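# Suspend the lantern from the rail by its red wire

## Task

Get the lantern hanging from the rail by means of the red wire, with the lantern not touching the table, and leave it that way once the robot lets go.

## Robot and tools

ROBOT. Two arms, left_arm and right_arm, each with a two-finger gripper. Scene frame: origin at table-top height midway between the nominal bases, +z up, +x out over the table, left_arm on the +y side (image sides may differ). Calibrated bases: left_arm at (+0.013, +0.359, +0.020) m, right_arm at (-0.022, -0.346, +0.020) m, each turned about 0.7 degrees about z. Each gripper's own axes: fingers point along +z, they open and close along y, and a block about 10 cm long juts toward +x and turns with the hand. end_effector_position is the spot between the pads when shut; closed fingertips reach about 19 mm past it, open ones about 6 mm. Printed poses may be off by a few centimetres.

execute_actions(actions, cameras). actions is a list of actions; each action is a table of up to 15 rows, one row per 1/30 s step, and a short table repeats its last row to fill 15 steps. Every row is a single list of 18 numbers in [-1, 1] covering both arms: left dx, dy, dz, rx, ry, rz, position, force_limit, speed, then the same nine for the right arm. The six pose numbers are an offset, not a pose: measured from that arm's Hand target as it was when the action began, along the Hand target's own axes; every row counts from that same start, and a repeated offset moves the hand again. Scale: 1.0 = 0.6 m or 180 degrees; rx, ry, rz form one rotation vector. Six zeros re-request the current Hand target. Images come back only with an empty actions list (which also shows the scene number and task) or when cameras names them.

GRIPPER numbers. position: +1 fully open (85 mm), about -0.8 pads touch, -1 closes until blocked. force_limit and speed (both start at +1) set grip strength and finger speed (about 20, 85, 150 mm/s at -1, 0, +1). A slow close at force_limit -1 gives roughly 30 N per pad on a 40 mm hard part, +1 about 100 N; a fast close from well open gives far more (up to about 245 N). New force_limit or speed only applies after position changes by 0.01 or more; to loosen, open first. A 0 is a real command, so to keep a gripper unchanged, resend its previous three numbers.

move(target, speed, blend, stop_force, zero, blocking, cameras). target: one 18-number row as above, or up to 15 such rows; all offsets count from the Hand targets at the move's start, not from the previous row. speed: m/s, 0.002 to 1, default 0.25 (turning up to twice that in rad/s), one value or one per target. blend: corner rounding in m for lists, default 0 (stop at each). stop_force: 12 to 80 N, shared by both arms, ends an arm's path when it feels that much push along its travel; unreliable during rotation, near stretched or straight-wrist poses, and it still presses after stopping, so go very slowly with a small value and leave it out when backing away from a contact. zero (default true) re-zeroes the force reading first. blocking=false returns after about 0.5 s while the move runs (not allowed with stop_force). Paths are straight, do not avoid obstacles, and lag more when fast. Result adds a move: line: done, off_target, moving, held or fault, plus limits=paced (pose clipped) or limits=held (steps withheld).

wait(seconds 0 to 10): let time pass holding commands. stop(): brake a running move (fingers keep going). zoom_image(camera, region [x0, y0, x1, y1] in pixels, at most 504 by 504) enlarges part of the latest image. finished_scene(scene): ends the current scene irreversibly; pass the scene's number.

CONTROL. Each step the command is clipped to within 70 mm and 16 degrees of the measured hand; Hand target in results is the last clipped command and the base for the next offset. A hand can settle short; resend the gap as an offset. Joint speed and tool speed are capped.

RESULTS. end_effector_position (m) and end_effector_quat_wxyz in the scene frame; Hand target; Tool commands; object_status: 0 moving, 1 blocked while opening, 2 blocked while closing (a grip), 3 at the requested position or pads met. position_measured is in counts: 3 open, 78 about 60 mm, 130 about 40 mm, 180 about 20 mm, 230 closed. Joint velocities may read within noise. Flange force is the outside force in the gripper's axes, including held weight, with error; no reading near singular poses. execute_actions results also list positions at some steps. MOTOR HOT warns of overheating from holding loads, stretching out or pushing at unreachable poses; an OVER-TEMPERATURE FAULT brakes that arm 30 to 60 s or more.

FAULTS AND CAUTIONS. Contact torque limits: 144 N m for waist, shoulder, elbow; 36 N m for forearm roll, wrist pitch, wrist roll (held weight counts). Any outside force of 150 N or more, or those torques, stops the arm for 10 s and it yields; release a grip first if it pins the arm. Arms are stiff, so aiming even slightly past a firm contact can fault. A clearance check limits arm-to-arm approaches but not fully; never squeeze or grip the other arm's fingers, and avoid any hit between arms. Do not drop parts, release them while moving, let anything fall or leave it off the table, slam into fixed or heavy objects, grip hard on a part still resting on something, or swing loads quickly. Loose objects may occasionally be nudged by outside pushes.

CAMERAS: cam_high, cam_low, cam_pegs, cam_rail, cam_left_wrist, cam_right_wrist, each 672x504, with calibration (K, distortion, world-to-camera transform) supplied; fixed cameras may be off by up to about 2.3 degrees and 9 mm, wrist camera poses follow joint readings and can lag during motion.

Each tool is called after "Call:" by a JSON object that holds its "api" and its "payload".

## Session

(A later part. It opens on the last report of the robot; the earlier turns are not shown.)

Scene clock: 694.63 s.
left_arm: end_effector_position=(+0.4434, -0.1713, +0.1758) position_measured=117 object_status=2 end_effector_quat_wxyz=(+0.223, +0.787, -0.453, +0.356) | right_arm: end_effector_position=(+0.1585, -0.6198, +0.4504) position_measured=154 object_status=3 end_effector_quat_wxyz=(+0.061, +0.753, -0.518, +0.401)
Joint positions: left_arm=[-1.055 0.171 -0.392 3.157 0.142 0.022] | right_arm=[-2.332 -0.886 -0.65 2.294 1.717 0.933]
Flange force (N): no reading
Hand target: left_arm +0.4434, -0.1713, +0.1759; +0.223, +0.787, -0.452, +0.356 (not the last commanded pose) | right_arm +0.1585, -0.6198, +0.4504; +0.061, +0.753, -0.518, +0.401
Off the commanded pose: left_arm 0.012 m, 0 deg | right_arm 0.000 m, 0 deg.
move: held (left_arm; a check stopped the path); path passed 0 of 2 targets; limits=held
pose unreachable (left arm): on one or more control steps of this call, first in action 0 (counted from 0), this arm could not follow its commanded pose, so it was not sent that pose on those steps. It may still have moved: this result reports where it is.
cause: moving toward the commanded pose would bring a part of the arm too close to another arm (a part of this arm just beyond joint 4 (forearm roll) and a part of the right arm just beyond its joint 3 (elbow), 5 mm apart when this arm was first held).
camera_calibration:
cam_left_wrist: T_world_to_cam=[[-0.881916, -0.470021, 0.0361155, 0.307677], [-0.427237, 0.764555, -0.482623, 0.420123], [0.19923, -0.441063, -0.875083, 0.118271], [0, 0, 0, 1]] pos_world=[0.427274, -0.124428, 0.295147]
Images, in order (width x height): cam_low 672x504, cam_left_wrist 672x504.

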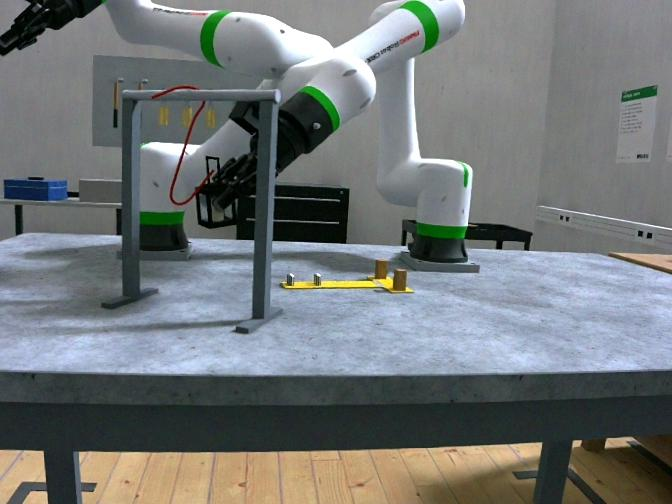

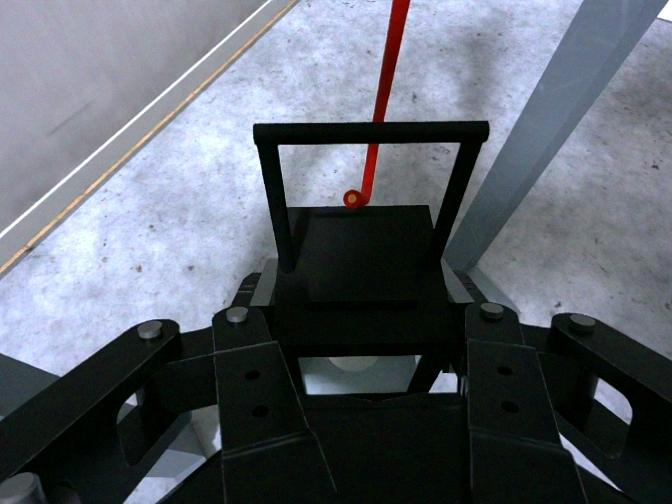

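Call:
{"api": "move", "payload": {"target": [-0.0152,0,0.013,0,0,0,-1,-0.6,-1,-0.09,-0.197,0.005,0.085,-0.041,-0.085,-0.2,0,-1], "speed": 0.1, "cameras": ["cam_left_wrist","cam_low","cam_high"]}}

Call:
{"api": "zoom_image", "payload": {"camera": "cam_low", "region": [130, 70, 330, 230]}}

Scene clock: 711.03 s.
left_arm: end_effector_position=(+0.4434, -0.1713, +0.1752) position_measured=117 object_status=2 end_effector_quat_wxyz=(+0.223, +0.787, -0.452, +0.356) | right_arm: end_effector_position=(+0.1588, -0.6195, +0.4503) position_measured=154 object_status=3 end_effector_quat_wxyz=(+0.061, +0.753, -0.518, +0.401)
Joint positions: left_arm=[-1.055 0.172 -0.392 3.157 0.14 0.022] | right_arm=[-2.331 -0.886 -0.65 2.294 1.717 0.933]
Flange force (N): no reading
Hand target: left_arm +0.4434, -0.1713, +0.1752; +0.223, +0.787, -0.452, +0.356 (not the last commanded pose) | right_arm +0.1588, -0.6196, +0.4504; +0.061, +0.753, -0.518, +0.401 (not the last commanded pose)
Off the commanded pose: left_arm 0.011 m, 0 deg | right_arm 0.130 m, 23 deg.
move: held (right_arm; a check stopped the path), off_target (left_arm; braked when a check withheld steps of right_arm); limits=held
pose unreachable (right arm): on one or more control steps of this call, first in action 0 (counted from 0), this arm could not follow its commanded pose, so it was not sent that pose on those steps. It may still have moved: this result reports where it is.
cause: moving toward the commanded pose would bring a part of the arm too close to another arm (a part of this arm just beyond joint 3 (elbow) and a part of the left arm just beyond its joint 4 (forearm roll), 5 mm apart when this arm was first held).
camera_calibration:
cam_left_wrist: T_world_to_cam=[[-0.881879, -0.47008, 0.0362659, 0.307631], [-0.427314, 0.764403, -0.482795, 0.419899], [0.19923, -0.441263, -0.874982, 0.117692], [0, 0, 0, 1]] pos_world=[0.427274, -0.124428, 0.294547]
Images, in order (width x height): cam_high 672x504, cam_low 672x504, cam_left_wrist 672x504.

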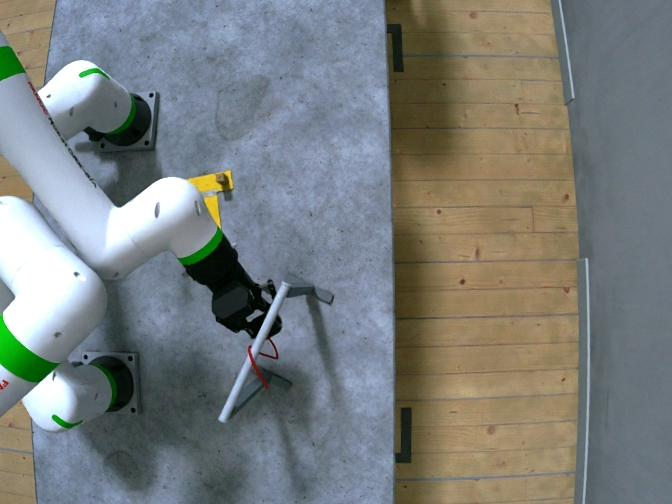

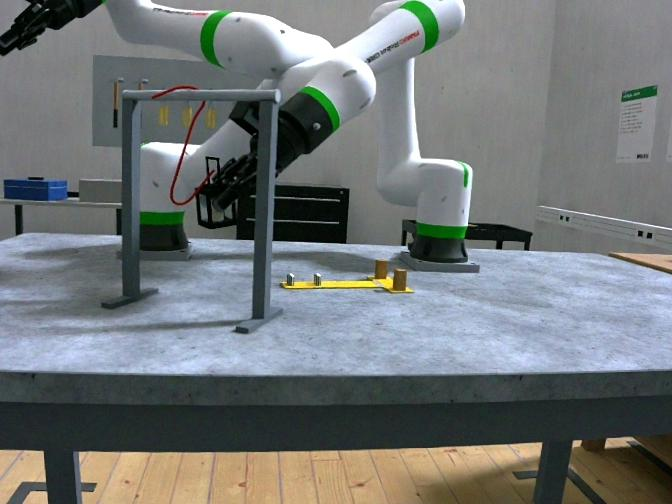

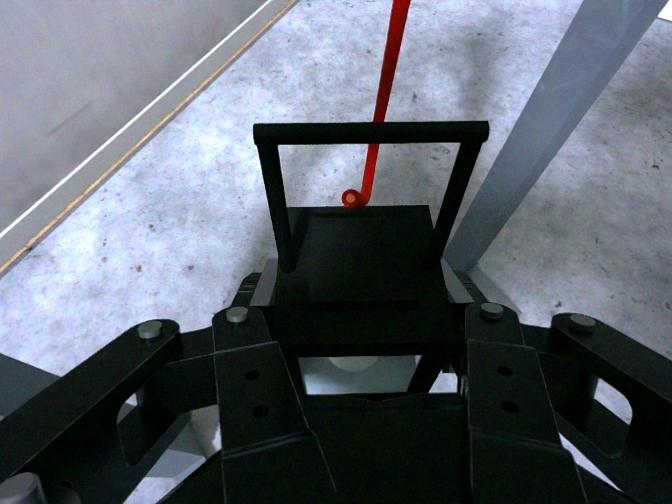

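Scaled by 2.520 from the camera's 672x504 image, which has a finer 960x720 frame.

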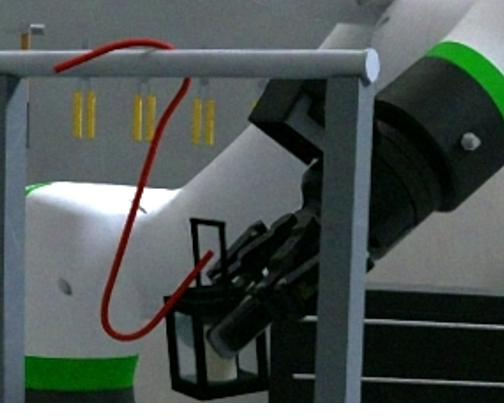

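Call:
{"api": "move", "payload": {"target": [0,0,0,0,0,0,-1,-0.6,-1,0.271,0.07,0.038,0,0,0,-0.2,0,-1], "speed": 0.12}}

Scene clock: 718.17 s.
left_arm: end_effector_position=(+0.4434, -0.1713, +0.1752) position_measured=117 object_status=2 end_effector_quat_wxyz=(+0.223, +0.787, -0.452, +0.356) | right_arm: end_effector_position=(+0.1595, -0.7691, +0.5301) position_measured=154 object_status=3 end_effector_quat_wxyz=(+0.061, +0.753, -0.518, +0.401)
Joint positions: left_arm=[-1.055 0.172 -0.392 3.157 0.14 0.022] | right_arm=[-1.913 -0.406 -0.243 2.384 1.37 0.701]
Flange force (N): left_arm=no reading | right_arm=[-4.0 0.9 3.4]
Hand target: left_arm +0.4434, -0.1713, +0.1752; +0.223, +0.787, -0.452, +0.356 | right_arm +0.1595, -0.7691, +0.5301; +0.061, +0.753, -0.518, +0.401
Off the commanded pose: left_arm 0.000 m, 0 deg | right_arm 0.000 m, 0 deg.
move: done

Great. Now lower to free the wire, 16 mm with view.

Call:
{"api": "move", "payload": {"target": [-0.0203,0,0.0172,0,0,0,-1,-0.6,-1,0,0,0,0,0,0,-0.2,0,-1], "speed": 0.04, "cameras": ["cam_left_wrist","cam_low"]}}

Call:
{"api": "zoom_image", "payload": {"camera": "cam_low", "region": [130, 70, 330, 230]}}

Scene clock: 722.33 s.
left_arm: end_effector_position=(+0.4429, -0.1715, +0.1592) position_measured=117 object_status=2 end_effector_quat_wxyz=(+0.223, +0.787, -0.452, +0.356) | right_arm: end_effector_position=(+0.1595, -0.7691, +0.5301) position_measured=154 object_status=3 end_effector_quat_wxyz=(+0.061, +0.753, -0.518, +0.401)
Joint positions: left_arm=[-1.056 0.195 -0.409 3.156 0.1 0.023] | right_arm=[-1.913 -0.406 -0.243 2.384 1.37 0.701]
Flange force (N): left_arm=no reading | right_arm=[-4.6 1.2 2.8]
Hand target: left_arm +0.4429, -0.1716, +0.1592; +0.223, +0.787, -0.452, +0.356 | right_arm +0.1595, -0.7691, +0.5301; +0.061, +0.753, -0.518, +0.401
Off the commanded pose: left_arm 0.000 m, 0 deg | right_arm 0.000 m, 0 deg.
move: done
camera_calibration:
cam_left_wrist: T_world_to_cam=[[-0.881897, -0.470038, 0.0363414, 0.307753], [-0.42732, 0.764423, -0.482758, 0.412199], [0.199134, -0.441272, -0.875, 0.103816], [0, 0, 0, 1]] pos_world=[0.426874, -0.124628, 0.278647]
Images, in order (width x height): cam_low 672x504, cam_left_wrist 672x504.

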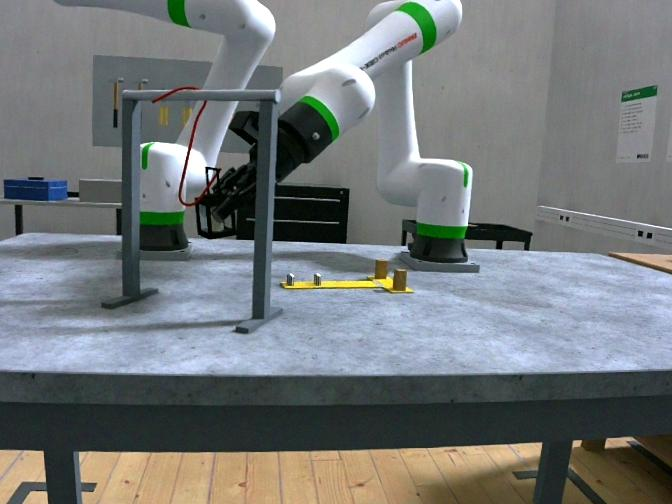

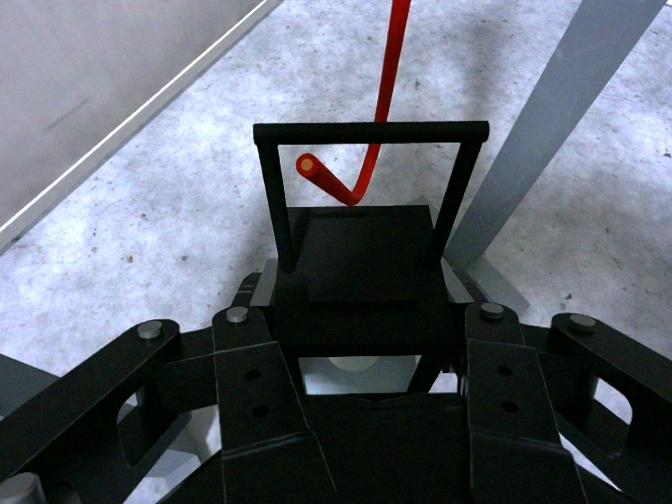

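Scaled by 2.520 from the camera's 672x504 image, which has a finer 960x720 frame.

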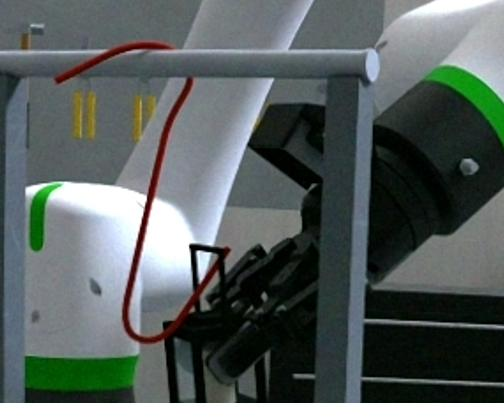

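Call:
{"api": "move", "payload": {"target": [-0.029,-0.006,0.0246,0,0,0,-1,-0.6,-1,0,0,0,0,0,0,-0.2,0,-1], "speed": 0.04, "cameras": ["cam_left_wrist","cam_low"]}}

Call:
{"api": "zoom_image", "payload": {"camera": "cam_low", "region": [130, 70, 330, 230]}}

Scene clock: 727.47 s.
left_arm: end_effector_position=(+0.4454, -0.1701, +0.1363) position_measured=117 object_status=2 end_effector_quat_wxyz=(+0.223, +0.787, -0.452, +0.356) | right_arm: end_effector_position=(+0.1595, -0.7691, +0.5301) position_measured=154 object_status=3 end_effector_quat_wxyz=(+0.061, +0.753, -0.518, +0.401)
Joint positions: left_arm=[-1.049 0.232 -0.407 3.226 0.065 -0.051] | right_arm=[-1.913 -0.406 -0.243 2.384 1.37 0.701]
Flange force (N): left_arm=no reading | right_arm=[-4.4 1.1 2.5]
Hand target: left_arm +0.4455, -0.1701, +0.1363; +0.223, +0.787, -0.452, +0.356 | right_arm +0.1595, -0.7691, +0.5301; +0.061, +0.753, -0.518, +0.401
Off the commanded pose: left_arm 0.000 m, 0 deg | right_arm 0.000 m, 0 deg.
move: done
camera_calibration:
cam_left_wrist: T_world_to_cam=[[-0.881593, -0.47067, 0.0355507, 0.311306], [-0.427532, 0.764334, -0.48271, 0.401245], [0.200025, -0.440753, -0.875058, 0.0835687], [0, 0, 0, 1]] pos_world=[0.429274, -0.123329, 0.255745]
Images, in order (width x height): cam_low 672x504, cam_left_wrist 672x504.

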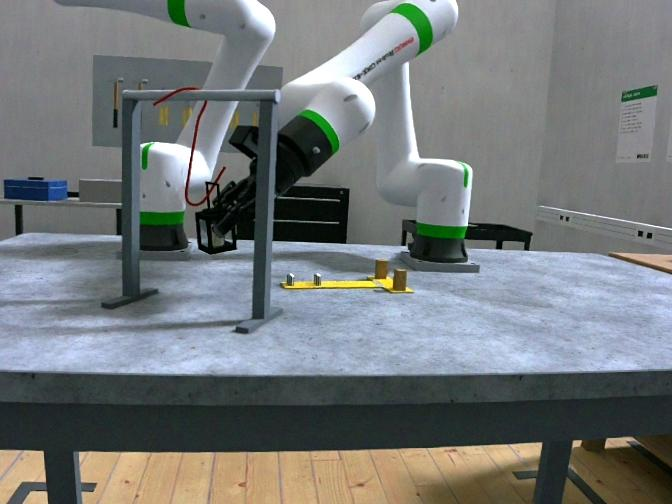

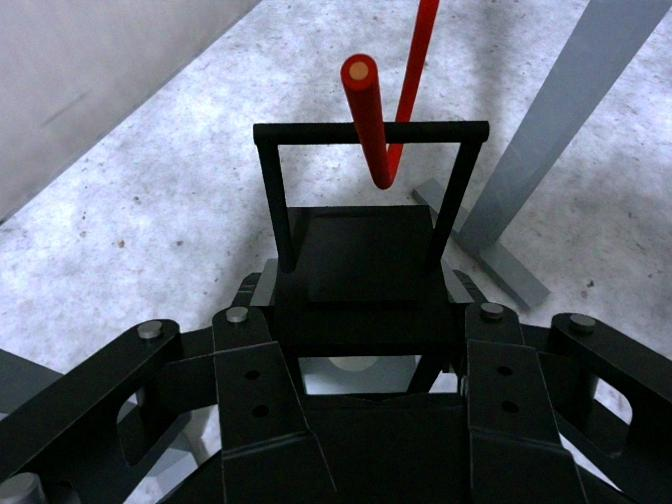

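Scaled by 2.520 from the camera's 672x504 image, which has a finer 960x720 frame.

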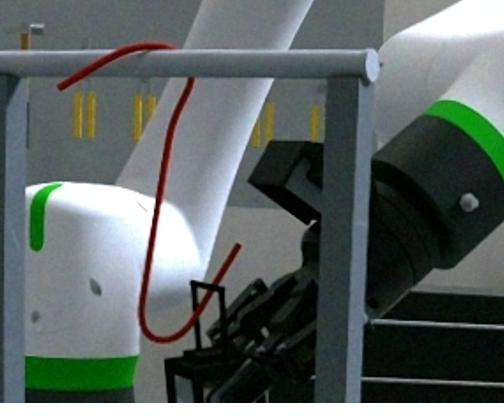

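Call:
{"api": "move", "payload": {"target": [[-0.015,0,0.029,0,0,0,-1,-0.6,-1,0,0,0,0,0,0,-0.2,0,-1]], "speed": 0.03, "cameras": ["cam_left_wrist","cam_low"]}}

Call:
{"api": "zoom_image", "payload": {"camera": "cam_low", "region": [130, 70, 330, 260]}}

Scene clock: 733.73 s.
left_arm: end_effector_position=(+0.4486, -0.1769, +0.1182) position_measured=117 object_status=2 end_effector_quat_wxyz=(+0.223, +0.787, -0.452, +0.356) | right_arm: end_effector_position=(+0.1595, -0.7691, +0.5301) position_measured=154 object_status=3 end_effector_quat_wxyz=(+0.061, +0.753, -0.518, +0.401)
Joint positions: left_arm=[-1.048 0.278 -0.384 3.282 0.043 -0.107] | right_arm=[-1.913 -0.406 -0.243 2.384 1.37 0.701]
Flange force (N): left_arm=no reading | right_arm=[-4.2 0.8 3.0]
Hand target: left_arm +0.4487, -0.1768, +0.1182; +0.223, +0.787, -0.452, +0.356 | right_arm +0.1595, -0.7691, +0.5301; +0.061, +0.753, -0.518, +0.401
Off the commanded pose: left_arm 0.000 m, 0 deg | right_arm 0.000 m, 0 deg.
move: done
camera_calibration:
cam_left_wrist: T_world_to_cam=[[-0.881517, -0.470821, 0.0354357, 0.311504], [-0.427636, 0.764339, -0.482612, 0.398976], [0.200139, -0.440584, -0.875117, 0.0641434], [0, 0, 0, 1]] pos_world=[0.432375, -0.13003, 0.237645]
Images, in order (width x height): cam_low 672x504, cam_left_wrist 672x504.

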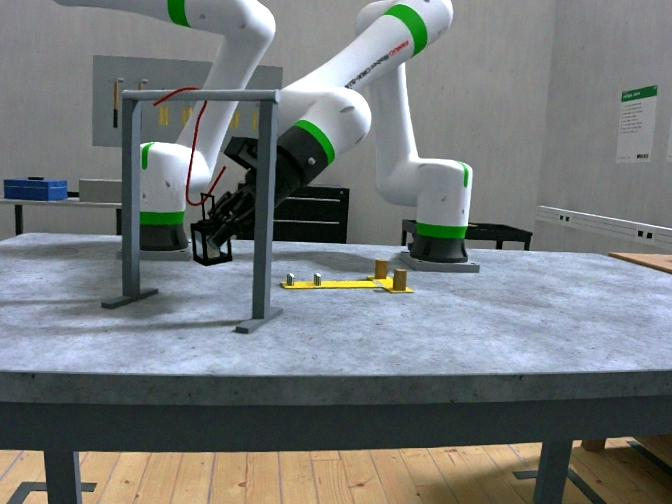

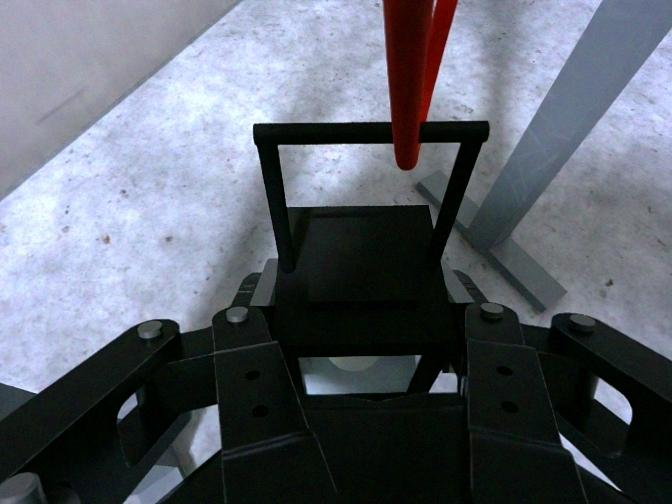

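Scaled by 2.520 from the camera's 672x504 image, which has a finer 960x720 frame.

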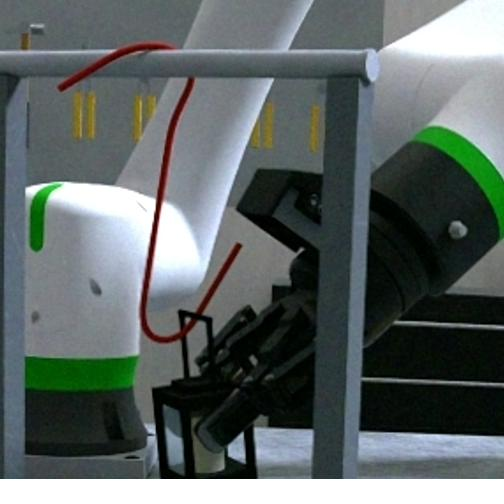

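Call:
{"api": "move", "payload": {"target": [-0.0075,0.009,0.0195,0,0,0,-1,-0.6,-1,0,0,0,0,0,0,-0.2,0,-1], "speed": 0.03, "cameras": ["cam_left_wrist","cam_low","cam_rail"]}}

Call:
{"api": "zoom_image", "payload": {"camera": "cam_low", "region": [130, 70, 330, 260]}}

Scene clock: 738.60 s.
left_arm: end_effector_position=(+0.4467, -0.1848, +0.1074) position_measured=117 object_status=2 end_effector_quat_wxyz=(+0.224, +0.787, -0.453, +0.355) | right_arm: end_effector_position=(+0.1595, -0.7691, +0.5301) position_measured=154 object_status=3 end_effector_quat_wxyz=(+0.061, +0.753, -0.518, +0.401)
Joint positions: left_arm=[-1.059 0.307 -0.387 3.252 0.009 -0.071] | right_arm=[-1.913 -0.406 -0.243 2.384 1.37 0.701]
Flange force (N): left_arm=no reading | right_arm=[-4.0 1.5 2.5]
Hand target: left_arm +0.4466, -0.1849, +0.1074; +0.223, +0.787, -0.452, +0.356 | right_arm +0.1595, -0.7691, +0.5301; +0.061, +0.753, -0.518, +0.401
Off the commanded pose: left_arm 0.000 m, 0 deg | right_arm 0.000 m, 0 deg.
move: done
camera_calibration:
cam_left_wrist: T_world_to_cam=[[-0.882649, -0.468526, 0.0376152, 0.307256], [-0.42651, 0.764718, -0.483007, 0.398565], [0.197536, -0.442368, -0.874808, 0.052237], [0, 0, 0, 1]] pos_world=[0.430873, -0.137724, 0.22665]
Images, in order (width x height): cam_low 672x504, cam_rail 672x504, cam_left_wrist 672x504.

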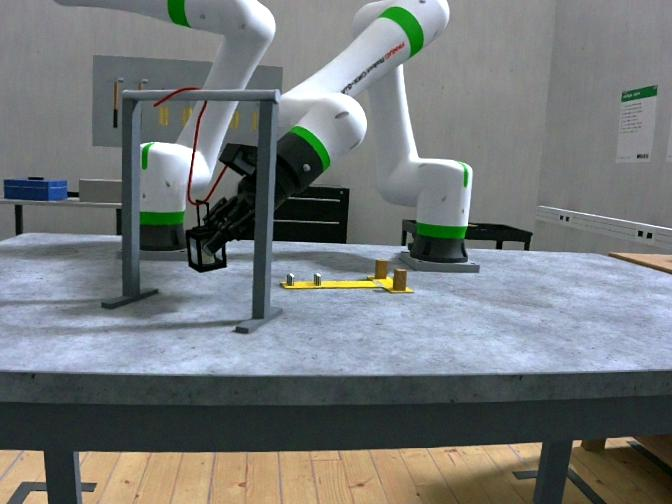

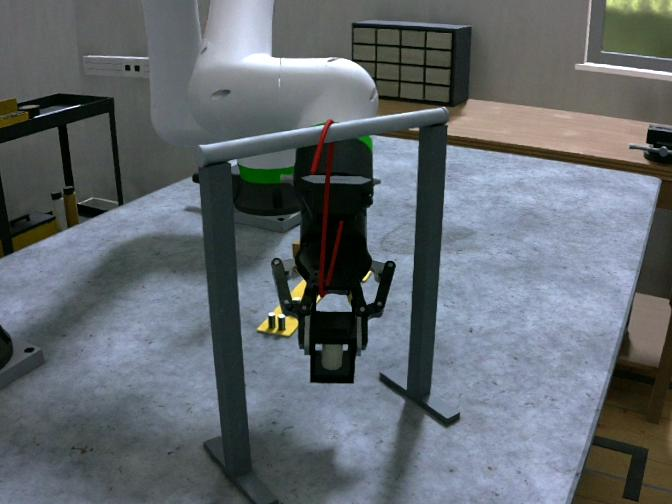

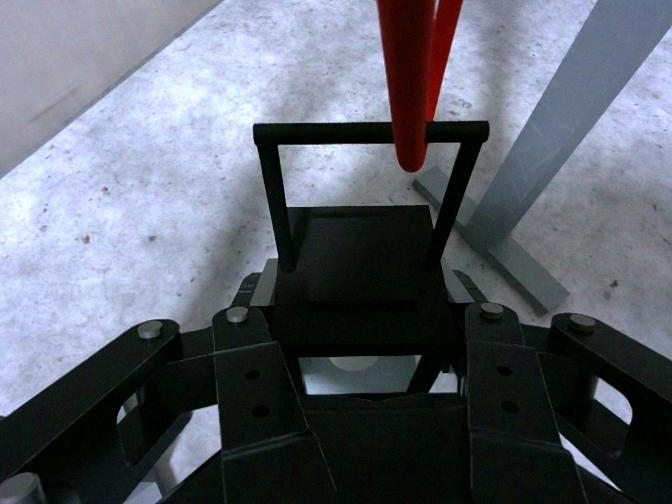

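Scaled by 2.520 from the camera's 672x504 image, which has a finer 960x720 frame.

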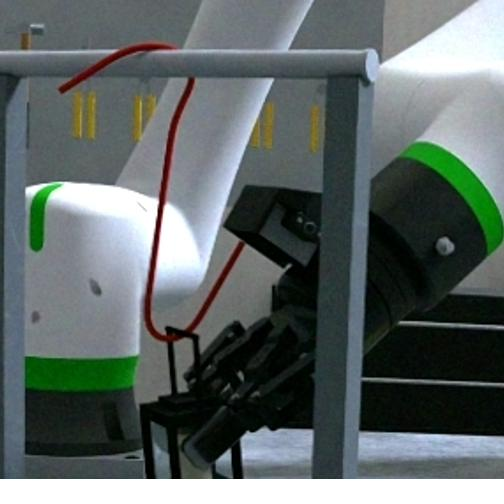

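Call:
{"api": "move", "payload": {"target": [[-0.005,0,0.0043,0,0,0,-1,-0.6,-1,0,0,0,0,0,0,-0.2,0,-1],[-0.005,0,0.0043,0,0,0,0.2,-0.6,-1,0,0,0,0,0,0,-0.2,0,-1]], "speed": 0.02, "cameras": ["cam_left_wrist","cam_low"]}}

Call:
{"api": "zoom_image", "payload": {"camera": "cam_low", "region": [130, 70, 330, 290]}}

Scene clock: 744.67 s.
left_arm: end_effector_position=(+0.4466, -0.1849, +0.1033) position_measured=104 object_status=0 end_effector_quat_wxyz=(+0.224, +0.787, -0.453, +0.355) | right_arm: end_effector_position=(+0.1595, -0.7691, +0.5301) position_measured=154 object_status=3 end_effector_quat_wxyz=(+0.061, +0.753, -0.518, +0.401)
Joint positions: left_arm=[-1.06 0.314 -0.394 3.239 -0.004 -0.057] | right_arm=[-1.913 -0.406 -0.243 2.384 1.37 0.701]
Joint velocities: left_arm=[-0.001 0.001 -0.002 -0.007 -0.002 0.007] | right_arm=[within noise]
Flange force (N): left_arm=no reading | right_arm=[-4.4 1.5 2.6]
Hand target: left_arm +0.4465, -0.1849, +0.1034; +0.223, +0.787, -0.452, +0.356 | right_arm +0.1595, -0.7691, +0.5301; +0.061, +0.753, -0.518, +0.401
Off the commanded pose: left_arm 0.000 m, 0 deg | right_arm 0.000 m, 0 deg.
move: done
camera_calibration:
cam_left_wrist: T_world_to_cam=[[-0.882461, -0.46891, 0.037227, 0.307089], [-0.42672, 0.764733, -0.482798, 0.396747], [0.19792, -0.441936, -0.87494, 0.0486115], [0, 0, 0, 1]] pos_world=[0.430673, -0.137925, 0.222649]
Images, in order (width x height): cam_low 672x504, cam_left_wrist 672x504.

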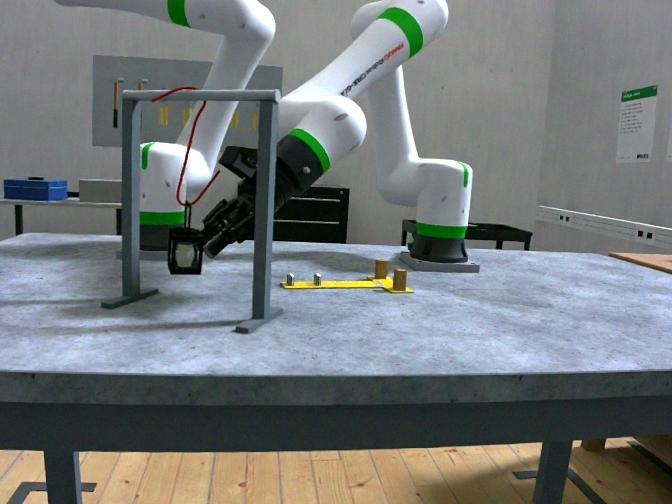

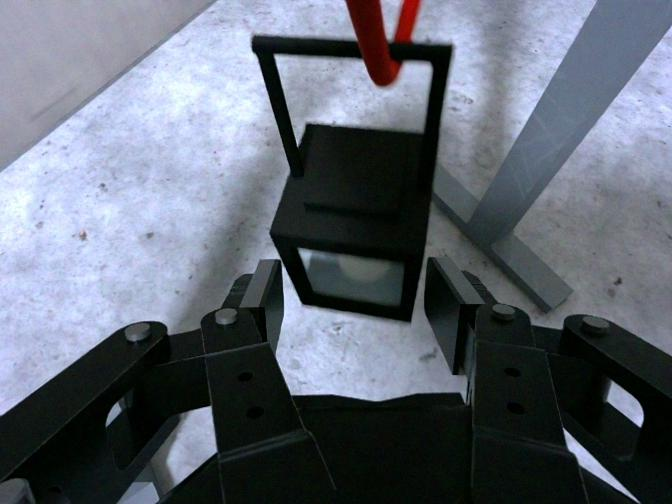

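Scaled by 2.291 from the camera's 672x504 image, which has a finer 960x720 frame.

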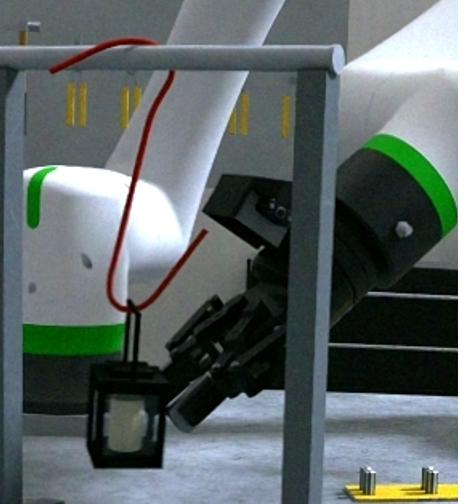

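Hanging, swinging. Retreat promptly.

Call:
{"api": "move", "payload": {"target": [[0,0,-0.05,0,0,0,0.6,-0.6,-1,0,0,0,0,0,0,-0.2,0,-1],[0,0,-0.2,0,0,0,0.6,-0.6,-1,0,0,0,0,0,0,-0.2,0,-1]], "speed": [0.04,0.08], "cameras": ["cam_rail","cam_low","cam_high"]}}

Scene clock: 750.67 s.
left_arm: end_effector_position=(+0.4036, -0.1042, +0.1811) position_measured=53 object_status=3 end_effector_quat_wxyz=(+0.223, +0.787, -0.452, +0.356) | right_arm: end_effector_position=(+0.1595, -0.7691, +0.5301) position_measured=154 object_status=3 end_effector_quat_wxyz=(+0.061, +0.753, -0.518, +0.401)
Joint positions: left_arm=[-1.064 -0.022 -0.602 3.104 0.125 0.08] | right_arm=[-1.913 -0.406 -0.243 2.384 1.37 0.701]
Flange force (N): left_arm=no reading | right_arm=[-4.6 1.4 2.2]
Hand target: left_arm +0.4036, -0.1042, +0.1811; +0.223, +0.787, -0.452, +0.356 | right_arm +0.1595, -0.7691, +0.5301; +0.061, +0.753, -0.518, +0.401
Off the commanded pose: left_arm 0.000 m, 0 deg | right_arm 0.000 m, 0 deg.
move: done
Images, in order (width x height): cam_high 672x504, cam_low 672x504, cam_rail 672x504.

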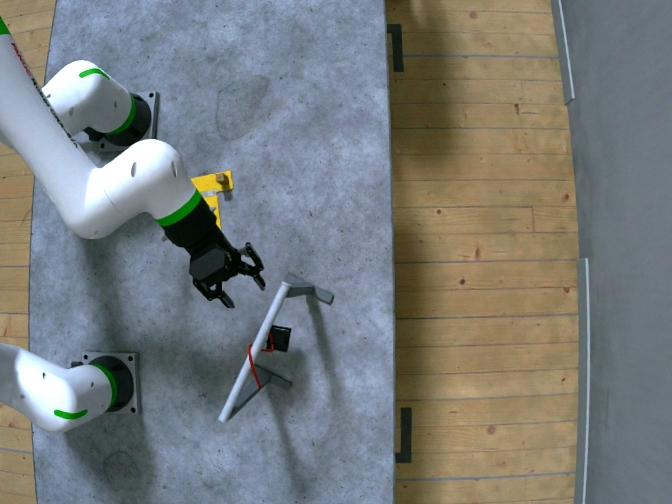

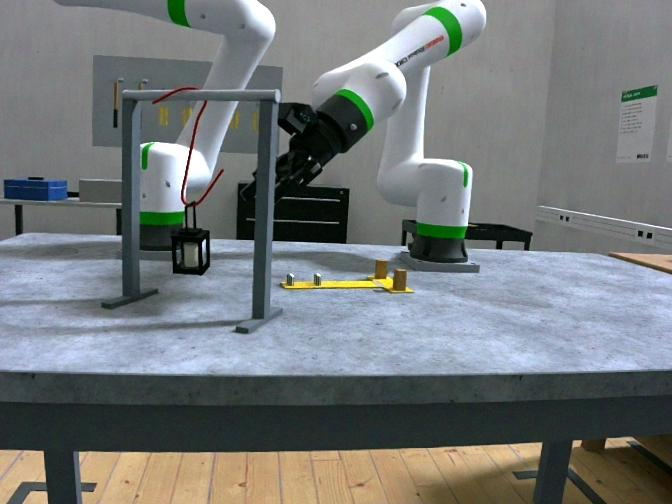

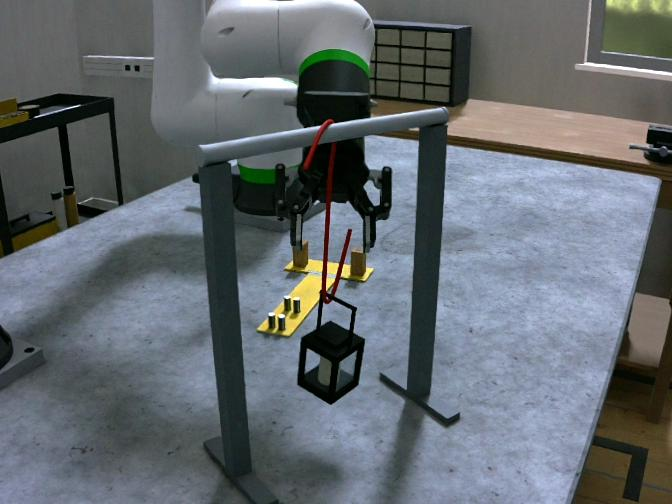

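Call:
{"api": "finished_scene", "payload": {"scene": 2}}

The scene is finished: the task was done.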